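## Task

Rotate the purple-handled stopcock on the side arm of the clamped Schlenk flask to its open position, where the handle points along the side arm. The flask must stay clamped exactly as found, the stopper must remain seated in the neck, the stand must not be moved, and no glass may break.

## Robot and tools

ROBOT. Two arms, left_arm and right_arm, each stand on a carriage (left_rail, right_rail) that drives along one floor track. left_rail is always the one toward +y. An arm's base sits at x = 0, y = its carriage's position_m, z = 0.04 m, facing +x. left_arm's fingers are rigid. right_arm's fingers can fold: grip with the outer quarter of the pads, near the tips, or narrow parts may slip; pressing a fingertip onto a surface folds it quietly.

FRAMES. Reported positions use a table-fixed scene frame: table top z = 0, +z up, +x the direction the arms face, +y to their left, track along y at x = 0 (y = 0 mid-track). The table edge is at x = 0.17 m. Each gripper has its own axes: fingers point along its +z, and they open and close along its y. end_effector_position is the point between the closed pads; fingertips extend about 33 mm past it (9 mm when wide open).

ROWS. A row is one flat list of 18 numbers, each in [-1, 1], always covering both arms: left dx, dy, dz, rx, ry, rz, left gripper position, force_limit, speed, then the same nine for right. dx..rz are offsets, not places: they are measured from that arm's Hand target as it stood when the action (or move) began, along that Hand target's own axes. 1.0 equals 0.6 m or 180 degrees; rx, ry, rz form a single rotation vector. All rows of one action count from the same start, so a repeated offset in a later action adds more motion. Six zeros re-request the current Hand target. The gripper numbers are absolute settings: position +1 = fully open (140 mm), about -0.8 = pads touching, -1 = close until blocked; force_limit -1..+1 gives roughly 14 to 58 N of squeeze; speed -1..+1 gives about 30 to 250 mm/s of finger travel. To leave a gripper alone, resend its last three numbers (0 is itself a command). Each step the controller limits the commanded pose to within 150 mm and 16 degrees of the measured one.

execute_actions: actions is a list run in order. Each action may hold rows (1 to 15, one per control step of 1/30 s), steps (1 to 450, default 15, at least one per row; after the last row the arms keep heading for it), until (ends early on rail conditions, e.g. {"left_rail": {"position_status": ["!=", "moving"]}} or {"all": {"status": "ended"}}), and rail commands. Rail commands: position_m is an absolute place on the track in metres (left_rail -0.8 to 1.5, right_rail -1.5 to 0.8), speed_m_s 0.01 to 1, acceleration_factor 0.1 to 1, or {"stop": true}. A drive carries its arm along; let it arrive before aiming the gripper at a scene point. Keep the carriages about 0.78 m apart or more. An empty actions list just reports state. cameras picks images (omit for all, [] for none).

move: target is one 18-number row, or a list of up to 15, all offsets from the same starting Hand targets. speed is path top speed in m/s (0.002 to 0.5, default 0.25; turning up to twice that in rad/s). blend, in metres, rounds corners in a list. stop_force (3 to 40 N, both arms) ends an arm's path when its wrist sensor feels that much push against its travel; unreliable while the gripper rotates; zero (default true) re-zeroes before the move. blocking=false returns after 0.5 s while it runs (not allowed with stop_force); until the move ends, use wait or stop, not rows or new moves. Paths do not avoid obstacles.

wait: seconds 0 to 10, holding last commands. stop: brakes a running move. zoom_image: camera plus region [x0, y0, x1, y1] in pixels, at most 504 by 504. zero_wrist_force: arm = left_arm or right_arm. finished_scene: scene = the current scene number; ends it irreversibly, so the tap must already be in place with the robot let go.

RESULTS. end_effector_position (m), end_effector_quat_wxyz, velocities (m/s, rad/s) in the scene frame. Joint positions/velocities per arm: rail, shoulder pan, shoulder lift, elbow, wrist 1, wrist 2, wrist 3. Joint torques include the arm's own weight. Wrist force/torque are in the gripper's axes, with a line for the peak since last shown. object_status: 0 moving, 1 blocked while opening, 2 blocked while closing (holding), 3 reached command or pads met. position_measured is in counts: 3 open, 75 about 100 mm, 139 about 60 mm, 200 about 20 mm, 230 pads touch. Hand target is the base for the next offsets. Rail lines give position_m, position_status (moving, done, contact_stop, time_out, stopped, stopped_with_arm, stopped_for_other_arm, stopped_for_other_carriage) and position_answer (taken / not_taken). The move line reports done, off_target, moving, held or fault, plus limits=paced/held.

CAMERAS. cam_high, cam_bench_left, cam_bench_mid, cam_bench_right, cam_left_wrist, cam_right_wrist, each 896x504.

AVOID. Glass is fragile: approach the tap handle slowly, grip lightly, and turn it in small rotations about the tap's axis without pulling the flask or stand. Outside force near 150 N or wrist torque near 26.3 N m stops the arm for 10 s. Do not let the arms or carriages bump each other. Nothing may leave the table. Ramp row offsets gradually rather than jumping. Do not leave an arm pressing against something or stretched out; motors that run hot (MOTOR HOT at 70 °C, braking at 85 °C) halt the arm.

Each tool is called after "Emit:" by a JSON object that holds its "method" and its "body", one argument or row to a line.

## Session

Emit:
{"method": "execute_actions", "body": {
  "actions": []
}}

Scene clock: 0.00 s.
left_arm: end_effector_position=(+0.3456, +0.6984, +0.5800) position_measured=3 object_status=3 end_effector_quat_wxyz=(+0.000, +1.000, +0.000, +0.000) | right_arm: end_effector_position=(+0.3456, -1.3351, +0.5800) position_measured=3 object_status=3 end_effector_quat_wxyz=(+0.000, +1.000, +0.000, +0.000)
Joint positions: left_arm=[0.671 -0.316 -1.725 0.971 -0.816 -1.571 2.826] | right_arm=[-1.362 -0.316 -1.725 0.971 -0.816 -1.571 2.826]
Joint velocities: within noise
Joint torques (N m): no reading
Wrist force (N): no reading
Wrist torque (N m): no reading
Wrist force, peak (N): no reading
Hand target: left_arm +0.3456, +0.6984, +0.5800; +0.000, +1.000, +0.000, +0.000 | right_arm +0.3456, -1.3351, +0.5800; +0.000, +1.000, +0.000, +0.000
Tool commands: left_gripper/position=+1.0 left_gripper/force_limit=+1.0 left_gripper/speed=+1.0 right_gripper/position=+1.0 right_gripper/force_limit=+1.0 right_gripper/speed=+1.0
left_rail: position_m=0.671 position_status=done
right_rail: position_m=-1.362 position_status=done
camera_calibration:
cam_left_wrist: T_world_to_cam=[[-0.0265538, -0.998538, -0.0470784, 0.750006], [-0.954746, 0.0113767, 0.297206, 0.165161], [-0.296236, 0.0528398, -0.953652, 0.761451], [0, 0, 0, 1]] pos_world=[0.403171, 0.706795, 0.712382]
cam_right_wrist: T_world_to_cam=[[-0.031272, -0.999466, 0.0094295, -1.31715], [-0.949091, 0.0326518, 0.313305, 0.202106], [-0.313446, 0.000848234, -0.949606, 0.80498], [0, 0, 0, 1]] pos_world=[0.402945, -1.32372, 0.713512]

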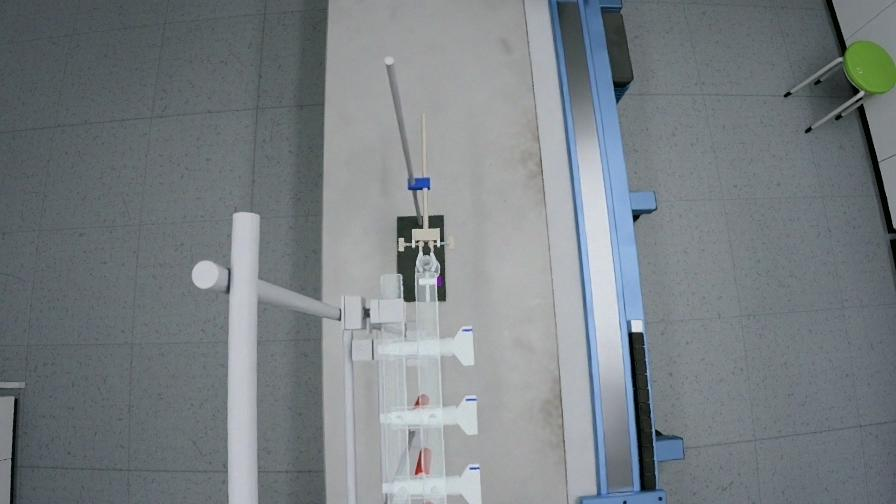

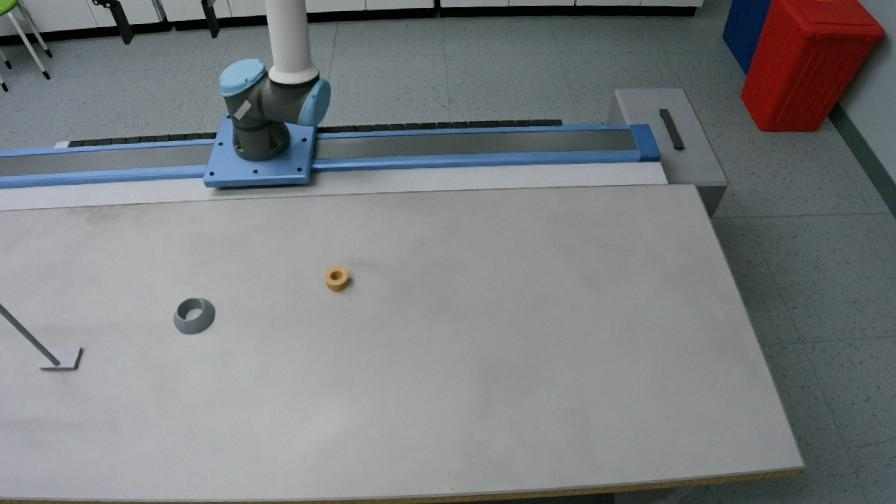

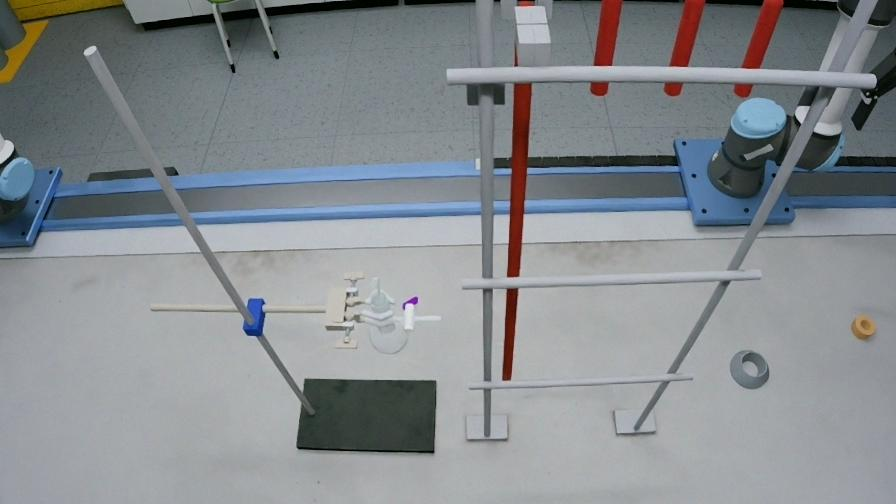

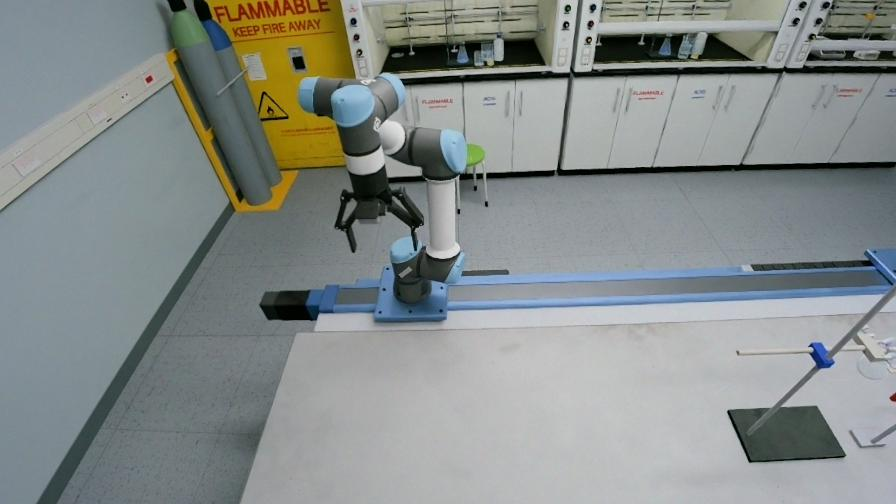

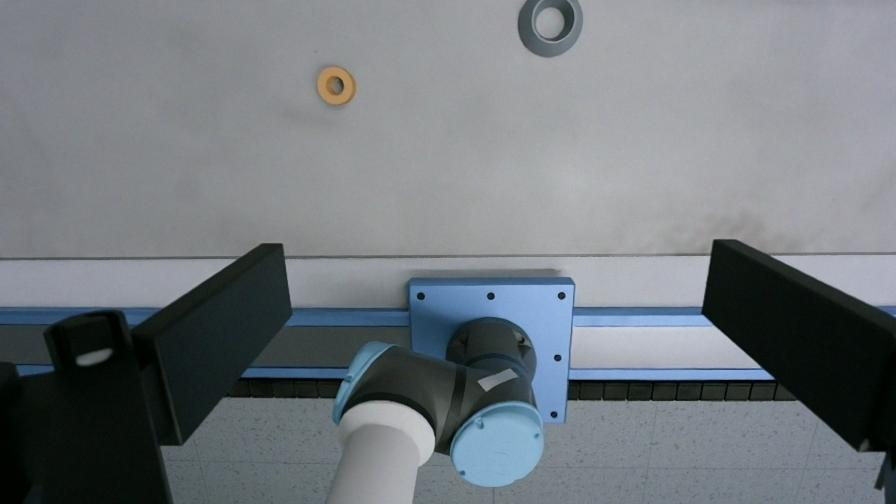

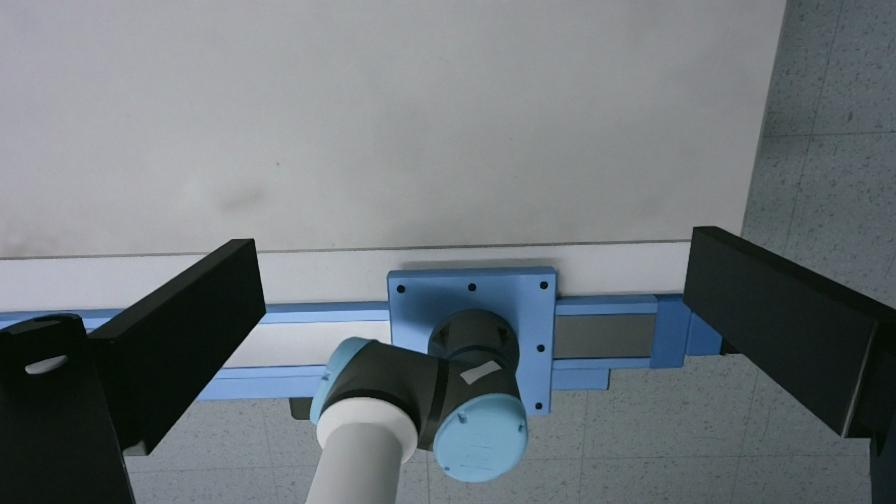

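Emit:
{"method": "zoom_image", "body": {
  "camera": "cam_bench_mid",
  "region": [310, 250, 470, 370]
}}

Emit:
{"method": "zoom_image", "body": {
  "camera": "cam_high",
  "region": [370, 210, 490, 310]
}}

Emit:
{"method": "zoom_image", "body": {
  "camera": "cam_bench_right",
  "region": [780, 290, 896, 400]
}}

Scaled by 3.150.

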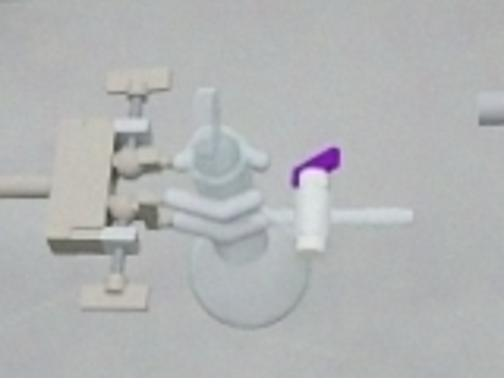

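Scaled by 4.200.

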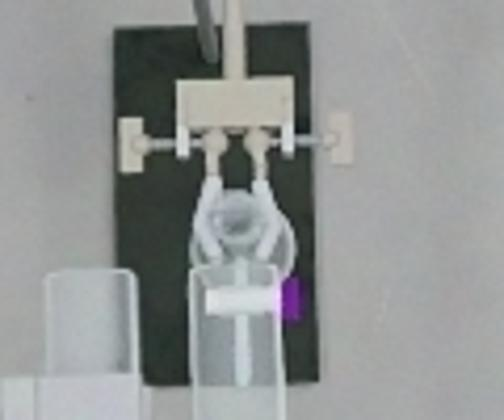

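Scaled by 4.345.

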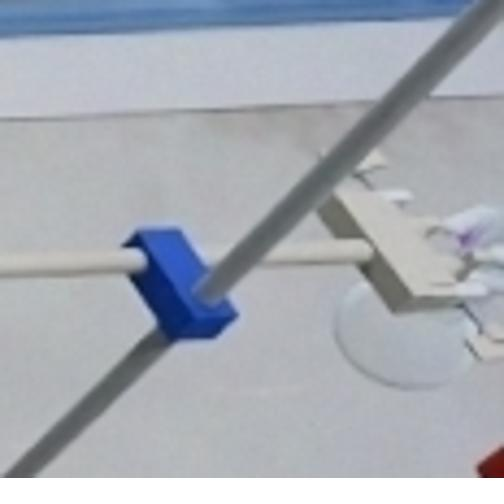

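Emit:
{"method": "move", "body": {
  "target": [-0.026,-0.5022,0.34,0,0.5,0,-0.333,-1,0,0,0,0,0,0,0,1,1,1],
  "speed": 0.35,
  "cameras": []
}}

Emit:
{"method": "execute_actions", "body": {
  "actions": [
    {"left_rail": {"position_m": -0.424}, "steps": 120, "until": {"left_rail": {"position_status": ["!=", "moving"]}}}
  ],
  "cameras": ["cam_high", "cam_bench_mid", "cam_left_wrist"]
}}

Scene clock: 11.20 s.
left_arm: end_effector_position=(+0.3300, +0.9997, +0.3760) position_measured=171 object_status=3 end_effector_quat_wxyz=(+0.000, +0.707, +0.000, +0.707) | right_arm: end_effector_position=(+0.3456, -1.3351, +0.5800) position_measured=3 object_status=3 end_effector_quat_wxyz=(+0.000, +1.000, +0.000, +0.000)
Joint positions: left_arm=[0.671 1.096 -1.327 2.368 -4.183 -2.667 3.142] | right_arm=[-1.362 -0.316 -1.725 0.971 -0.816 -1.571 2.826]
Joint velocities: within noise
Joint torques (N m): left_arm=[-14.26 -16.16 -22.9 -3.68 1.46 -1.62] | right_arm=[0.19 -13.13 -16.95 -3.7 0.25 0.23]
Wrist force (N): left_arm=[4.3 -2.3 5.3] | right_arm=[0.2 0.3 -0.1]
Wrist torque (N m): left_arm=[-0.92 -0.07 0.45] | right_arm=[0.06 -0.04 0.01]
Wrist force, peak (N): left_arm=[4.5 -2.3 5.3] | right_arm=[0.1 -0.1 -0.7]
Hand target: left_arm +0.3300, +0.9997, +0.3760; +0.000, +0.707, +0.000, +0.707 | right_arm +0.3456, -1.3351, +0.5800; +0.000, +1.000, +0.000, +0.000
Off the commanded pose: left_arm 0.000 m, 0 deg | right_arm 0.000 m, 0 deg.
left_rail: position_m=0.671 position_status=done
right_rail: position_m=-1.362 position_status=done
move: done
No camera images: "cameras" was empty.

Scene clock: 13.33 s.
left_arm: end_effector_position=(+0.3300, -0.0954, +0.3760) position_measured=171 object_status=3 end_effector_quat_wxyz=(+0.000, +0.707, +0.000, +0.707) | right_arm: end_effector_position=(+0.3456, -1.3351, +0.5800) position_measured=3 object_status=3 end_effector_quat_wxyz=(+0.000, +1.000, +0.000, +0.000)
Joint positions: left_arm=[-0.424 1.096 -1.326 2.368 -4.183 -2.667 3.142] | right_arm=[-1.362 -0.316 -1.725 0.971 -0.816 -1.571 2.826]
Joint velocities: within noise
Joint torques (N m): left_arm=[-7.05 -22.86 -10.05 0.47 1.16 -1.64] | right_arm=[0.87 -12.87 -15.82 -3.78 0.34 0.32]
Wrist force (N): left_arm=[4.2 -2.3 5.1] | right_arm=[0.2 -0.2 -0.6]
Wrist torque (N m): left_arm=[-0.93 -0.04 0.45] | right_arm=[-0.03 -0.05 0.00]
Wrist force, peak (N): left_arm=[4.5 -5.7 5.1] | right_arm=[0.1 -0.2 -0.7]
Hand target: left_arm +0.3300, -0.0954, +0.3760; +0.000, +0.707, +0.000, +0.707 | right_arm +0.3456, -1.3351, +0.5800; +0.000, +1.000, +0.000, +0.000
Tool commands: left_gripper/position=-0.333 left_gripper/force_limit=-1.0 left_gripper/speed=+0.0 right_gripper/position=+1.0 right_gripper/force_limit=+1.0 right_gripper/speed=+1.0
Off the commanded pose: left_arm 0.000 m, 0 deg | right_arm 0.000 m, 0 deg.
left_rail: position_m=-0.424 position_status=done
right_rail: position_m=-1.362 position_status=done
camera_calibration:
cam_left_wrist: T_world_to_cam=[[0.047044, -0.99854, -0.0265623, -0.0846538], [-0.297199, 0.0113955, -0.954748, 0.47368], [0.953656, 0.0528095, -0.296229, -0.0554413], [0, 0, 0, 1]] pos_world=[0.197632, -0.0870002, 0.433573]
Images, in order (width x height): cam_high 896x504, cam_bench_mid 896x504, cam_left_wrist 896x504.

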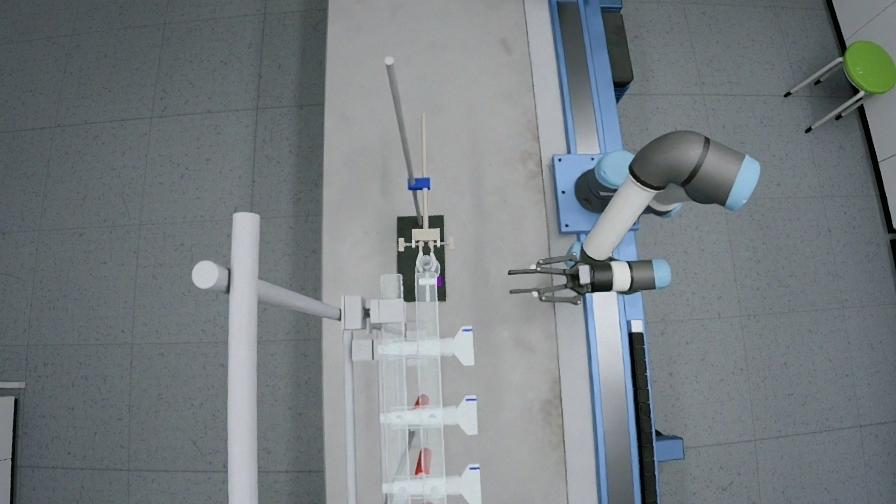

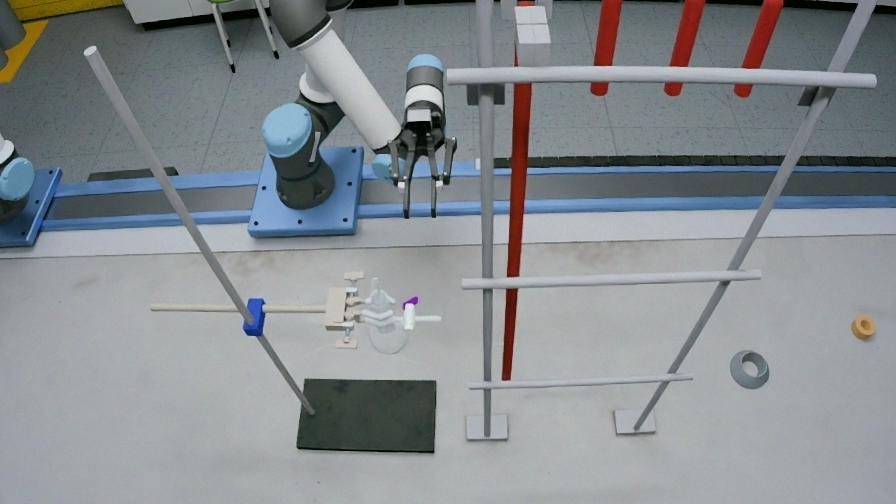

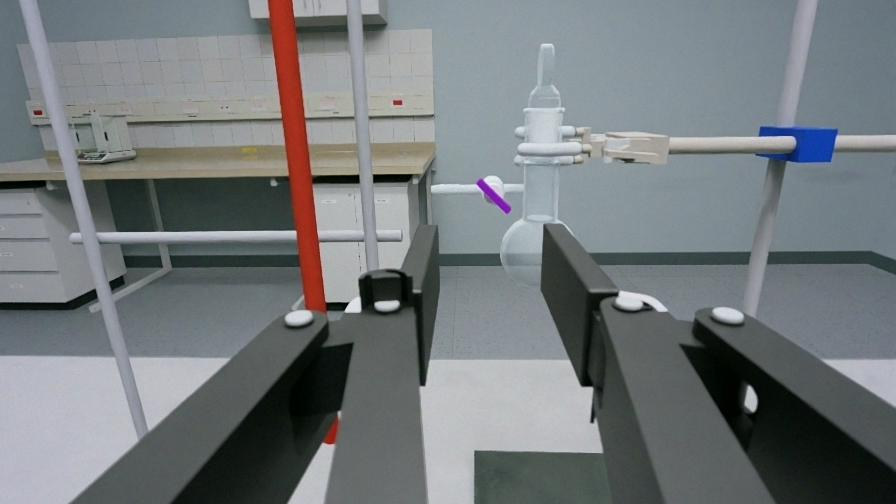

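Emit:
{"method": "zoom_image", "body": {
  "camera": "cam_left_wrist",
  "region": [425, 150, 545, 240]
}}

Emit:
{"method": "zoom_image", "body": {
  "camera": "cam_left_wrist",
  "region": [470, 165, 526, 221]
}}

Scaled by 4.200.

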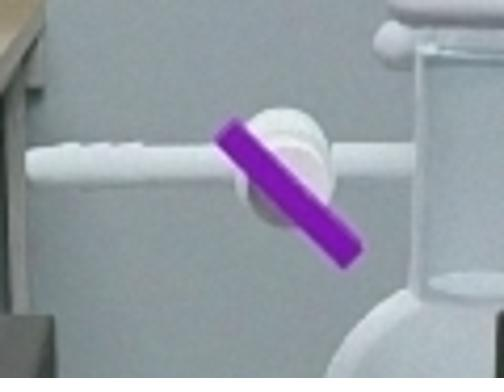

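Scaled by 9.000.

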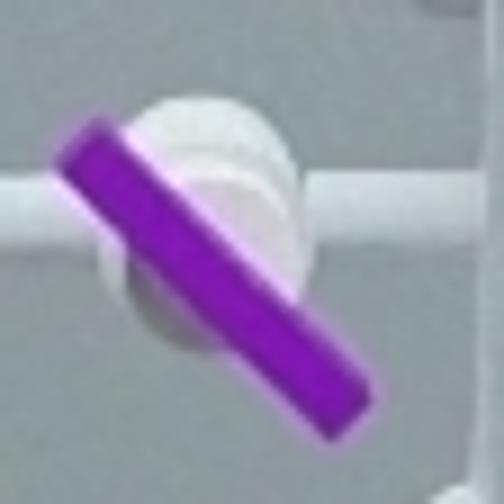

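Emit:
{"method": "move", "body": {
  "target": [-0.0133,0.016,0.2,0,0,-0.2461,-0.333,-1,0,0,0,0,0,0,0,1,1,1],
  "speed": 0.25,
  "cameras": ["cam_left_wrist", "cam_bench_mid", "cam_high"]
}}

Emit:
{"method": "zoom_image", "body": {
  "camera": "cam_left_wrist",
  "region": [430, 150, 570, 290]
}}

Emit:
{"method": "zoom_image", "body": {
  "camera": "cam_left_wrist",
  "region": [464, 180, 520, 236]
}}

Scene clock: 25.90 s.
left_arm: end_effector_position=(+0.4500, -0.1050, +0.3680) position_measured=171 object_status=3 end_effector_quat_wxyz=(+0.267, +0.655, +0.267, +0.655) | right_arm: end_effector_position=(+0.3456, -1.3351, +0.5800) position_measured=3 object_status=3 end_effector_quat_wxyz=(+0.000, +1.000, +0.000, +0.000)
Joint positions: left_arm=[-0.424 0.767 -1.27 2.319 -4.191 -2.338 2.369] | right_arm=[-1.362 -0.316 -1.725 0.971 -0.816 -1.571 2.826]
Joint velocities: within noise
Joint torques (N m): left_arm=[-13.32 -18.8 -23.88 -4.11 1.46 -1.66] | right_arm=[1.32 -12.82 -14.83 -3.73 0.21 0.26]
Wrist force (N): left_arm=[4.0 -0.9 4.1] | right_arm=[0.1 -0.1 -0.2]
Wrist torque (N m): left_arm=[-0.95 -0.14 -0.05] | right_arm=[-0.02 -0.02 0.01]
Wrist force, peak (N): left_arm=[4.3 -2.5 5.5] | right_arm=[0.2 -0.5 -0.4]
Hand target: left_arm +0.4500, -0.1050, +0.3680; +0.267, +0.655, +0.267, +0.655 | right_arm +0.3456, -1.3351, +0.5800; +0.000, +1.000, +0.000, +0.000
Off the commanded pose: left_arm 0.000 m, 0 deg | right_arm 0.000 m, 0 deg.
left_rail: position_m=-0.424 position_status=done
right_rail: position_m=-1.362 position_status=done
move: done
camera_calibration:
cam_left_wrist: T_world_to_cam=[[0.0470909, -0.733373, 0.678193, -0.331634], [-0.297254, -0.658476, -0.691411, 0.334578], [0.953636, -0.169037, -0.249007, -0.212371], [0, 0, 0, 1]] pos_world=[0.317596, -0.0587987, 0.403361]
Images, in order (width x height): cam_high 896x504, cam_bench_mid 896x504, cam_left_wrist 896x504.

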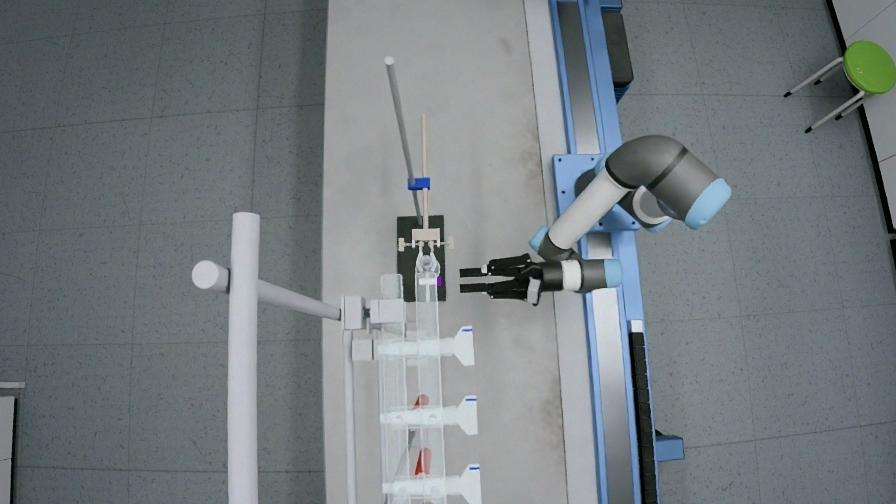

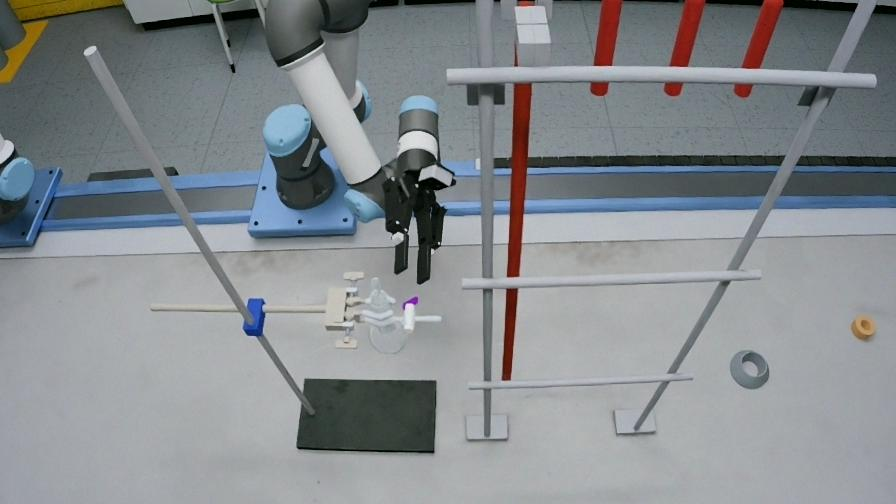

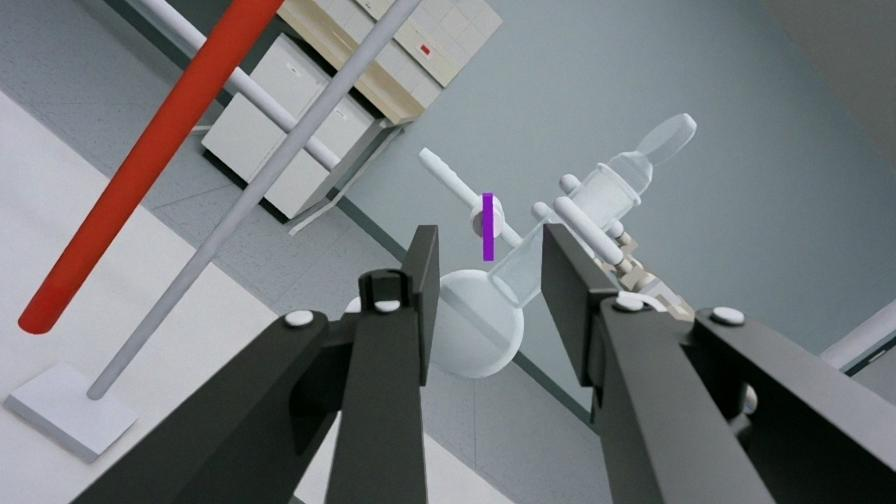

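Scaled by 3.600.

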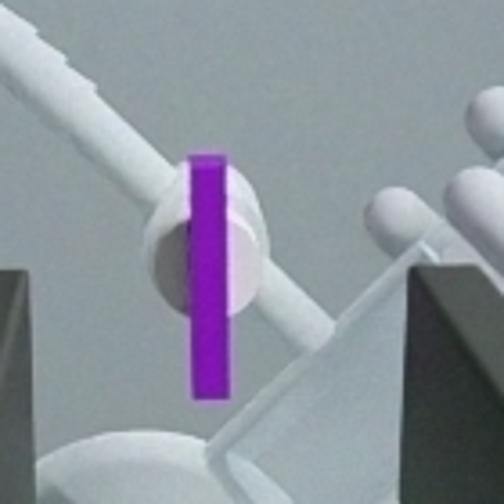

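Scaled by 9.000.

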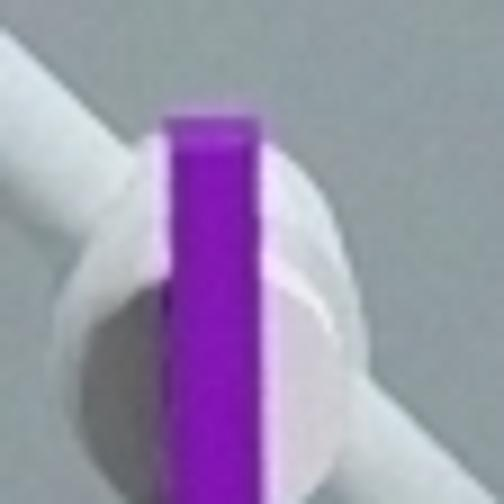

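Emit:
{"method": "move", "body": {
  "target": [0.00148,0.00028,0.05583,-0.00398,-0.00388,-0.0028,-0.61,-1,0,0,0,0,0,0,0,1,1,1],
  "speed": 0.07,
  "stop_force": 8,
  "cameras": ["cam_left_wrist"]
}}

Emit:
{"method": "zoom_image", "body": {
  "camera": "cam_left_wrist",
  "region": [430, 190, 550, 310]
}}

Emit:
{"method": "zoom_image", "body": {
  "camera": "cam_left_wrist",
  "region": [462, 200, 518, 256]
}}

Emit:
{"method": "zoom_image", "body": {
  "camera": "cam_left_wrist",
  "region": [462, 250, 518, 306]
}}

Scene clock: 39.00 s.
left_arm: end_effector_position=(+0.4835, -0.1045, +0.3688) position_measured=206 object_status=3 end_effector_quat_wxyz=(+0.275, +0.656, +0.264, +0.651) | right_arm: end_effector_position=(+0.3456, -1.3351, +0.5800) position_measured=3 object_status=3 end_effector_quat_wxyz=(+0.000, +1.000, +0.000, +0.000)
Joint positions: left_arm=[-0.424 0.712 -1.238 2.262 -4.166 -2.3 2.36] | right_arm=[-1.362 -0.316 -1.725 0.971 -0.816 -1.571 2.826]
Joint velocities: within noise
Joint torques (N m): left_arm=[-14.16 -20.94 -23.07 -0.02 1.5 -1.64] | right_arm=[0.73 -13.5 -15.39 -3.7 0.07 0.24]
Wrist force (N): left_arm=[4.0 -0.8 4.1] | right_arm=[0.0 0.1 -0.3]
Wrist torque (N m): left_arm=[-0.92 -0.16 -0.05] | right_arm=[0.04 -0.01 0.00]
Wrist force, peak (N): left_arm=[4.0 -0.8 4.7] | right_arm=[0.0 0.0 -0.7]
Hand target: left_arm +0.4835, -0.1045, +0.3688; +0.275, +0.656, +0.264, +0.651 | right_arm +0.3456, -1.3351, +0.5800; +0.000, +1.000, +0.000, +0.000
Off the commanded pose: left_arm 0.000 m, 0 deg | right_arm 0.000 m, 0 deg.
left_rail: position_m=-0.424 position_status=done
right_rail: position_m=-1.362 position_status=done
move: done
camera_calibration:
cam_left_wrist: T_world_to_cam=[[0.0343163, -0.727929, 0.684793, -0.329044], [-0.308707, -0.659409, -0.685477, 0.348645], [0.950538, -0.187877, -0.247345, -0.245165], [0, 0, 0, 1]] pos_world=[0.351959, -0.055682, 0.403675]
Images, in order (width x height): cam_left_wrist 896x504.

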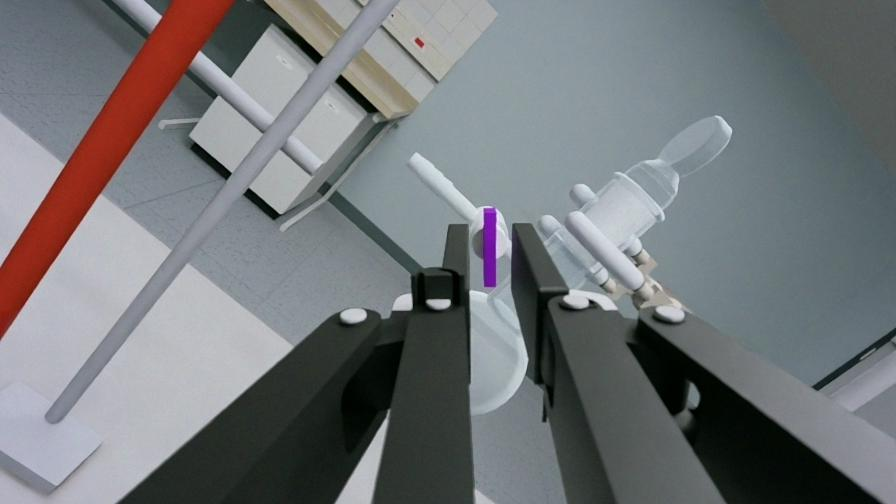

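Scaled by 4.200.

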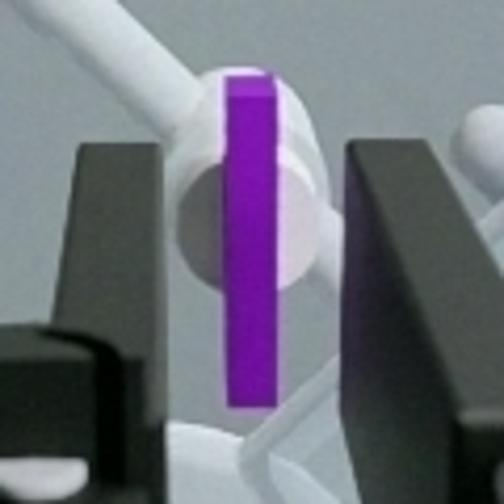

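Scaled by 9.000.

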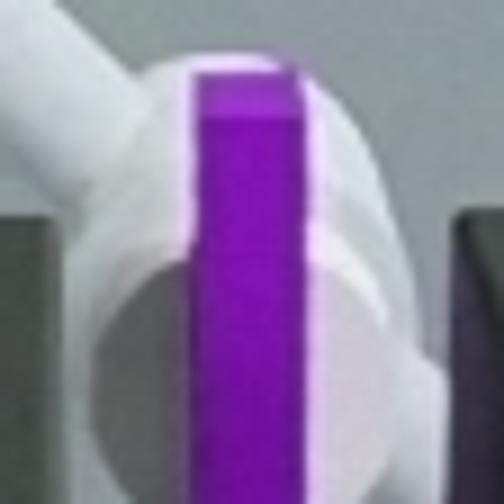

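Scaled by 9.000.

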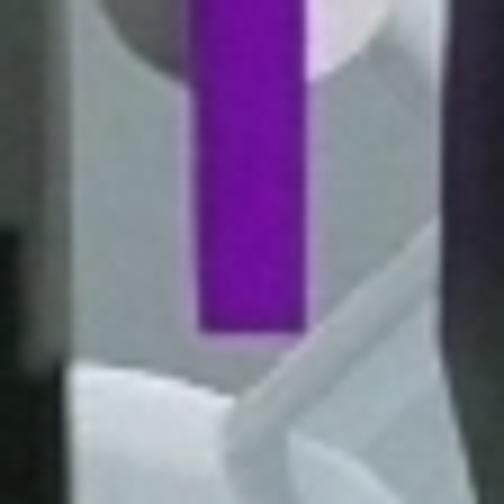

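Emit:
{"method": "move", "body": {
  "target": [-0.001,0.0003,0.03083,0,0,-0.001,-0.61,-1,0,0,0,0,0,0,0,1,1,1],
  "speed": 0.025,
  "stop_force": 5,
  "cameras": ["cam_left_wrist"]
}}

Emit:
{"method": "zoom_image", "body": {
  "camera": "cam_left_wrist",
  "region": [430, 195, 550, 315]
}}

Scene clock: 43.57 s.
left_arm: end_effector_position=(+0.5020, -0.1054, +0.3685) position_measured=206 object_status=3 end_effector_quat_wxyz=(+0.276, +0.656, +0.265, +0.651) | right_arm: end_effector_position=(+0.3456, -1.3351, +0.5800) position_measured=3 object_status=3 end_effector_quat_wxyz=(+0.000, +1.000, +0.000, +0.000)
Joint positions: left_arm=[-0.424 0.676 -1.223 2.238 -4.157 -2.264 2.356] | right_arm=[-1.362 -0.316 -1.725 0.971 -0.816 -1.571 2.826]
Joint velocities: within noise
Joint torques (N m): left_arm=[-14.55 -20.83 -23.82 -0.07 1.45 -1.69] | right_arm=[1.97 -12.73 -15.3 -3.66 0.09 0.22]
Wrist force (N): left_arm=[4.2 -0.9 4.3] | right_arm=[-0.1 0.0 -0.4]
Wrist torque (N m): left_arm=[-0.96 -0.18 -0.05] | right_arm=[0.00 0.01 0.01]
Wrist force, peak (N): left_arm=[4.2 -0.7 4.4] | right_arm=[0.3 0.2 -0.5]
Hand target: left_arm +0.5020, -0.1054, +0.3685; +0.276, +0.656, +0.265, +0.651 | right_arm +0.3456, -1.3351, +0.5800; +0.000, +1.000, +0.000, +0.000
Off the commanded pose: left_arm 0.000 m, 0 deg | right_arm 0.000 m, 0 deg.
left_rail: position_m=-0.424 position_status=done
right_rail: position_m=-1.362 position_status=done
move: done
camera_calibration:
cam_left_wrist: T_world_to_cam=[[0.0343538, -0.725775, 0.687074, -0.330743], [-0.308744, -0.661559, -0.683386, 0.352593], [0.950524, -0.188653, -0.246806, -0.263247], [0, 0, 0, 1]] pos_world=[0.370447, -0.056446, 0.403231]
Images, in order (width x height): cam_left_wrist 896x504.

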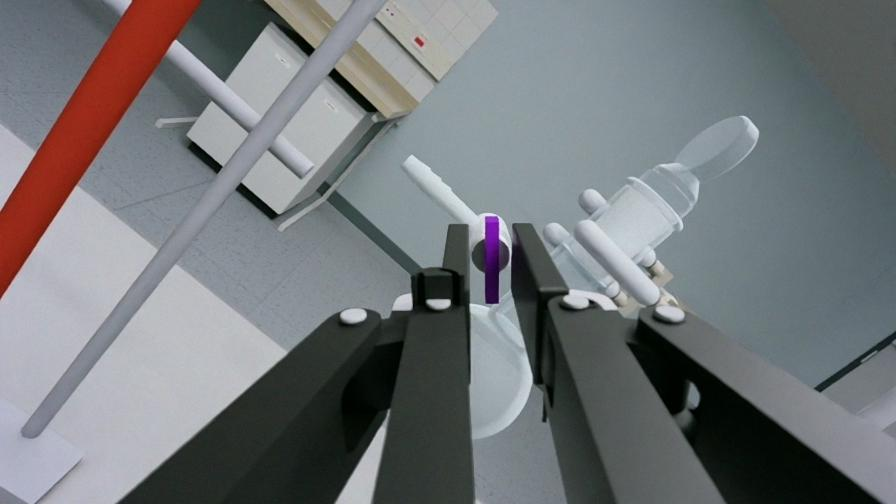

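Scaled by 4.200.

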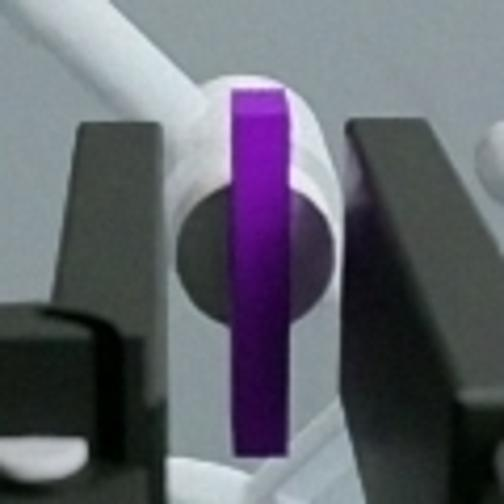

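Emit:
{"method": "execute_actions", "body": {
  "actions": [
    {"rows": [[0,0,0,0,0,0,-1,-1,-1,0,0,0,0,0,0,1,1,1]], "steps": 36}
  ],
  "cameras": ["cam_left_wrist"]
}}

Scene clock: 45.90 s.
left_arm: end_effector_position=(+0.5020, -0.1054, +0.3685) position_measured=223 object_status=2 end_effector_quat_wxyz=(+0.276, +0.656, +0.265, +0.651) | right_arm: end_effector_position=(+0.3456, -1.3351, +0.5800) position_measured=3 object_status=3 end_effector_quat_wxyz=(+0.000, +1.000, +0.000, +0.000)
Joint positions: left_arm=[-0.424 0.676 -1.223 2.238 -4.157 -2.264 2.356] | right_arm=[-1.362 -0.316 -1.725 0.971 -0.816 -1.571 2.826]
Joint velocities: within noise
Joint torques (N m): left_arm=[-6.09 -21.47 -19.05 -0.46 1.37 -1.25] | right_arm=[2.12 -14.07 -15.64 -3.72 0.23 0.21]
Wrist force (N): left_arm=[4.5 2.7 4.6] | right_arm=[-0.1 0.1 -0.3]
Wrist torque (N m): left_arm=[-1.05 -0.14 -0.11] | right_arm=[0.01 0.01 0.00]
Wrist force, peak (N): left_arm=[4.6 2.6 4.7] | right_arm=[-0.1 0.2 -0.7]
Hand target: left_arm +0.5020, -0.1054, +0.3685; +0.276, +0.656, +0.265, +0.651 | right_arm +0.3456, -1.3351, +0.5800; +0.000, +1.000, +0.000, +0.000
Off the commanded pose: left_arm 0.000 m, 0 deg | right_arm 0.000 m, 0 deg.
left_rail: position_m=-0.424 position_status=done
right_rail: position_m=-1.362 position_status=done
camera_calibration:
cam_left_wrist: T_world_to_cam=[[0.0343365, -0.725772, 0.687078, -0.330744], [-0.30876, -0.661555, -0.683383, 0.352595], [0.95052, -0.188677, -0.246805, -0.263258], [0, 0, 0, 1]] pos_world=[0.370456, -0.0564546, 0.403231]
Images, in order (width x height): cam_left_wrist 896x504.

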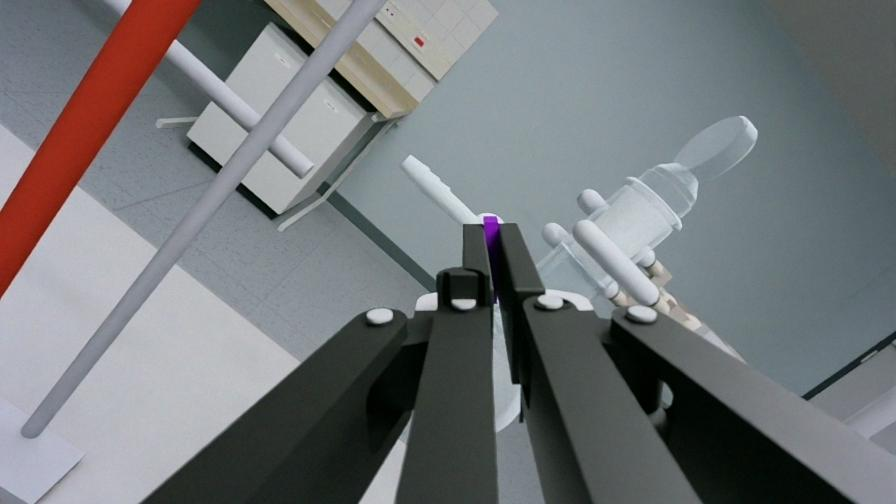

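Emit:
{"method": "move", "body": {
  "target": [0,0.0002,0,0,0,-0.0833,-1,-1,-1,0,0,0,0,0,0,1,1,1],
  "speed": 0.08,
  "cameras": ["cam_left_wrist"]
}}

Scene clock: 48.97 s.
left_arm: end_effector_position=(+0.5020, -0.1055, +0.3686) position_measured=223 object_status=2 end_effector_quat_wxyz=(+0.359, +0.616, +0.348, +0.609) | right_arm: end_effector_position=(+0.3456, -1.3351, +0.5800) position_measured=3 object_status=3 end_effector_quat_wxyz=(+0.000, +1.000, +0.000, +0.000)
Joint positions: left_arm=[-0.424 0.676 -1.223 2.239 -4.157 -2.264 2.095] | right_arm=[-1.362 -0.316 -1.725 0.971 -0.816 -1.571 2.826]
Joint velocities: within noise
Joint torques (N m): left_arm=[-13.27 -20.6 -8.2 -4.01 2.35 -2.11] | right_arm=[1.97 -14.22 -16.05 -3.7 0.17 0.22]
Wrist force (N): left_arm=[1.7 0.7 4.3] | right_arm=[-0.2 -0.2 -0.1]
Wrist torque (N m): left_arm=[-0.96 -0.19 -0.11] | right_arm=[-0.04 0.02 0.00]
Wrist force, peak (N): left_arm=[4.7 2.7 4.8] | right_arm=[0.6 -0.1 -0.3]
Hand target: left_arm +0.5020, -0.1055, +0.3686; +0.359, +0.615, +0.348, +0.609 | right_arm +0.3456, -1.3351, +0.5800; +0.000, +1.000, +0.000, +0.000
Off the commanded pose: left_arm 0.000 m, 0 deg | right_arm 0.000 m, 0 deg.
left_rail: position_m=-0.424 position_status=done
right_rail: position_m=-1.362 position_status=done
move: done
camera_calibration:
cam_left_wrist: T_world_to_cam=[[0.0378401, -0.523607, 0.851119, -0.371799], [-0.311432, -0.815488, -0.487841, 0.265638], [0.949515, -0.246606, -0.193926, -0.288312], [0, 0, 0, 1]] pos_world=[0.370553, -0.0491511, 0.390123]
Images, in order (width x height): cam_left_wrist 896x504.

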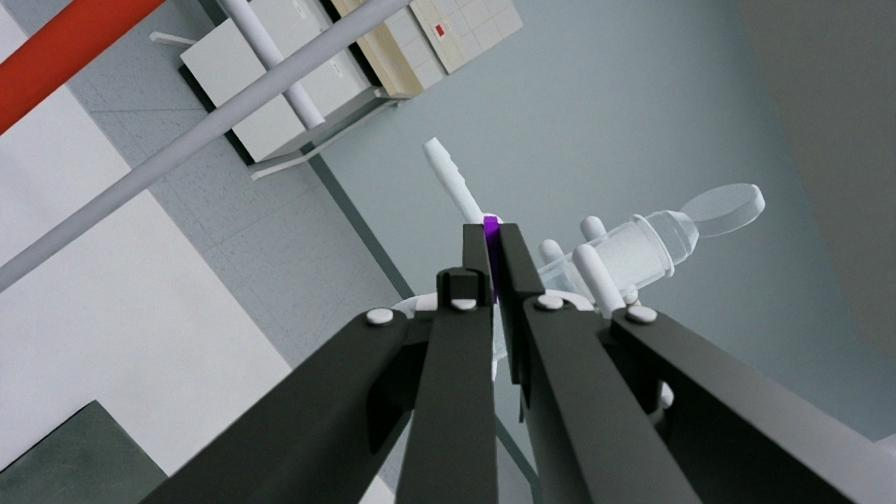

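Emit:
{"method": "move", "body": {
  "target": [0,0.0001,0,0,0,-0.16667,-1,-1,-1,0,0,0,0,0,0,1,1,1],
  "speed": 0.1,
  "cameras": ["cam_left_wrist", "cam_bench_mid"]
}}

Emit:
{"method": "zoom_image", "body": {
  "camera": "cam_left_wrist",
  "region": [400, 110, 580, 320]
}}

Scene clock: 52.57 s.
left_arm: end_effector_position=(+0.5020, -0.1055, +0.3686) position_measured=223 object_status=2 end_effector_quat_wxyz=(+0.504, +0.504, +0.495, +0.496) | right_arm: end_effector_position=(+0.3456, -1.3351, +0.5800) position_measured=3 object_status=3 end_effector_quat_wxyz=(+0.000, +1.000, +0.000, +0.000)
Joint positions: left_arm=[-0.424 0.676 -1.223 2.239 -4.157 -2.264 1.571] | right_arm=[-1.362 -0.316 -1.725 0.971 -0.816 -1.571 2.826]
Joint velocities: within noise
Joint torques (N m): left_arm=[-13.99 -22.47 -13.77 -4.28 2.03 -1.65] | right_arm=[2.31 -13.86 -15.69 -3.74 0.11 0.36]
Wrist force (N): left_arm=[0.4 -0.4 3.7] | right_arm=[0.0 0.0 -0.5]
Wrist torque (N m): left_arm=[-0.81 -0.05 -0.40] | right_arm=[0.00 -0.02 0.00]
Wrist force, peak (N): left_arm=[2.1 1.1 4.2] | right_arm=[0.2 -0.4 -0.5]
Hand target: left_arm +0.5020, -0.1055, +0.3686; +0.504, +0.504, +0.495, +0.496 | right_arm +0.3456, -1.3351, +0.5800; +0.000, +1.000, +0.000, +0.000
Off the commanded pose: left_arm 0.000 m, 0 deg | right_arm 0.000 m, 0 deg.
left_rail: position_m=-0.424 position_status=done
right_rail: position_m=-1.362 position_status=done
move: done
camera_calibration:
cam_left_wrist: T_world_to_cam=[[0.0465351, -0.0279893, 0.998524, -0.37821], [-0.313832, -0.949403, -0.0119866, 0.0772756], [0.948337, -0.312811, -0.0529645, -0.346678], [0, 0, 0, 1]] pos_world=[0.370619, -0.0456648, 0.360217]
Images, in order (width x height): cam_bench_mid 896x504, cam_left_wrist 896x504.

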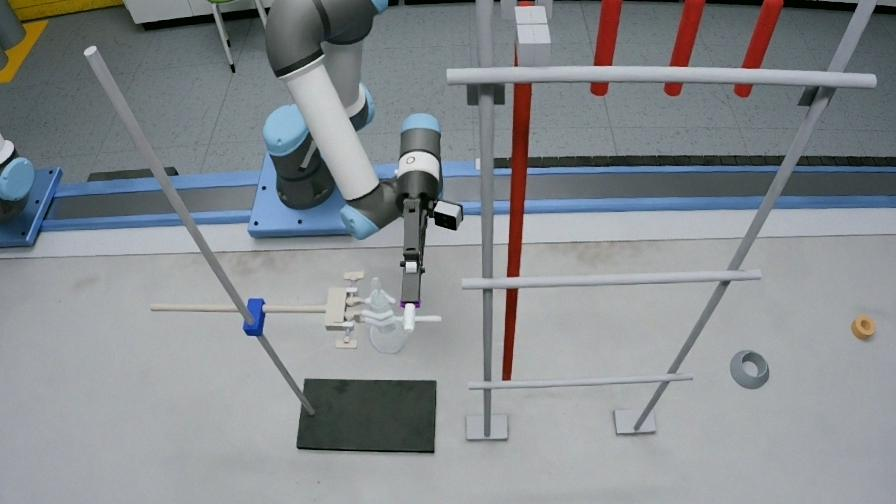

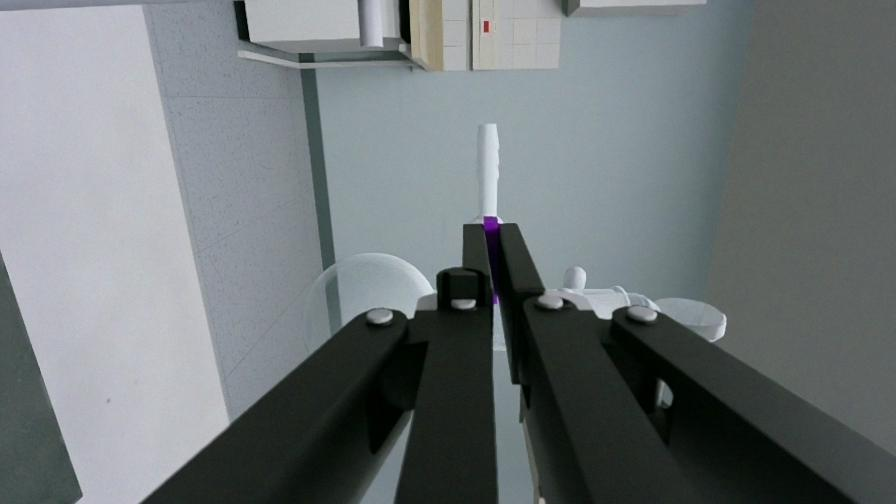

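Scaled by 2.400.

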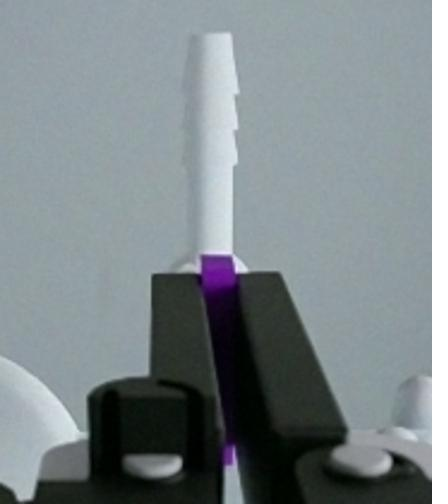

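Emit:
{"method": "execute_actions", "body": {
  "actions": [],
  "cameras": ["cam_left_wrist", "cam_bench_mid"]
}}

Scene clock: 53.43 s.
left_arm: end_effector_position=(+0.5020, -0.1055, +0.3686) position_measured=223 object_status=2 end_effector_quat_wxyz=(+0.504, +0.504, +0.495, +0.496) | right_arm: end_effector_position=(+0.3456, -1.3351, +0.5800) position_measured=3 object_status=3 end_effector_quat_wxyz=(+0.000, +1.000, +0.000, +0.000)
Joint positions: left_arm=[-0.424 0.676 -1.223 2.239 -4.157 -2.264 1.571] | right_arm=[-1.362 -0.316 -1.725 0.971 -0.816 -1.571 2.826]
Joint velocities: within noise
Joint torques (N m): left_arm=[-13.51 -21.69 -24.71 -4.15 1.98 -1.74] | right_arm=[1.6 -13.86 -15.76 -3.72 0.16 0.4]
Wrist force (N): left_arm=[0.1 -0.9 3.6] | right_arm=[0.2 0.0 -0.2]
Wrist torque (N m): left_arm=[-0.85 0.00 -0.41] | right_arm=[-0.01 -0.04 0.00]
Wrist force, peak (N): left_arm=[0.3 -0.3 3.8] | right_arm=[-0.2 0.3 -0.5]
Hand target: left_arm +0.5020, -0.1055, +0.3686; +0.504, +0.504, +0.495, +0.496 | right_arm +0.3456, -1.3351, +0.5800; +0.000, +1.000, +0.000, +0.000
Tool commands: left_gripper/position=-1.0 left_gripper/force_limit=-1.0 left_gripper/speed=-1.0 right_gripper/position=+1.0 right_gripper/force_limit=+1.0 right_gripper/speed=+1.0
Off the commanded pose: left_arm 0.000 m, 0 deg | right_arm 0.000 m, 0 deg.
left_rail: position_m=-0.424 position_status=done
right_rail: position_m=-1.362 position_status=done
camera_calibration:
cam_left_wrist: T_world_to_cam=[[0.046531, -0.0277741, 0.998531, -0.378179], [-0.313833, -0.949405, -0.0117833, 0.0772178], [0.948337, -0.312823, -0.0528932, -0.346717], [0, 0, 0, 1]] pos_world=[0.370635, -0.0456538, 0.360195]
Images, in order (width x height): cam_bench_mid 896x504, cam_left_wrist 896x504.

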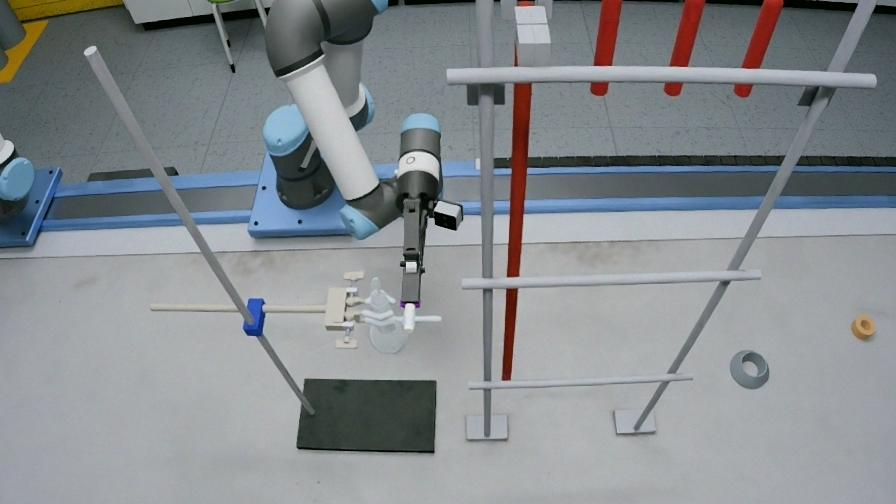

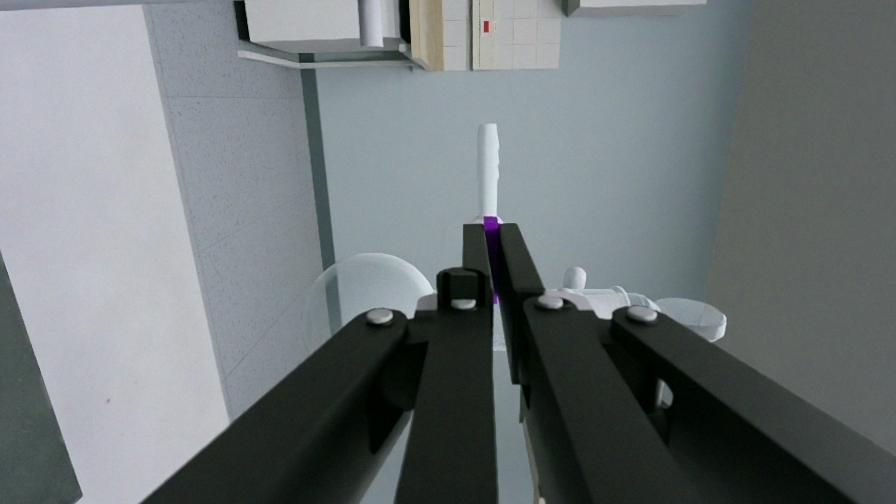

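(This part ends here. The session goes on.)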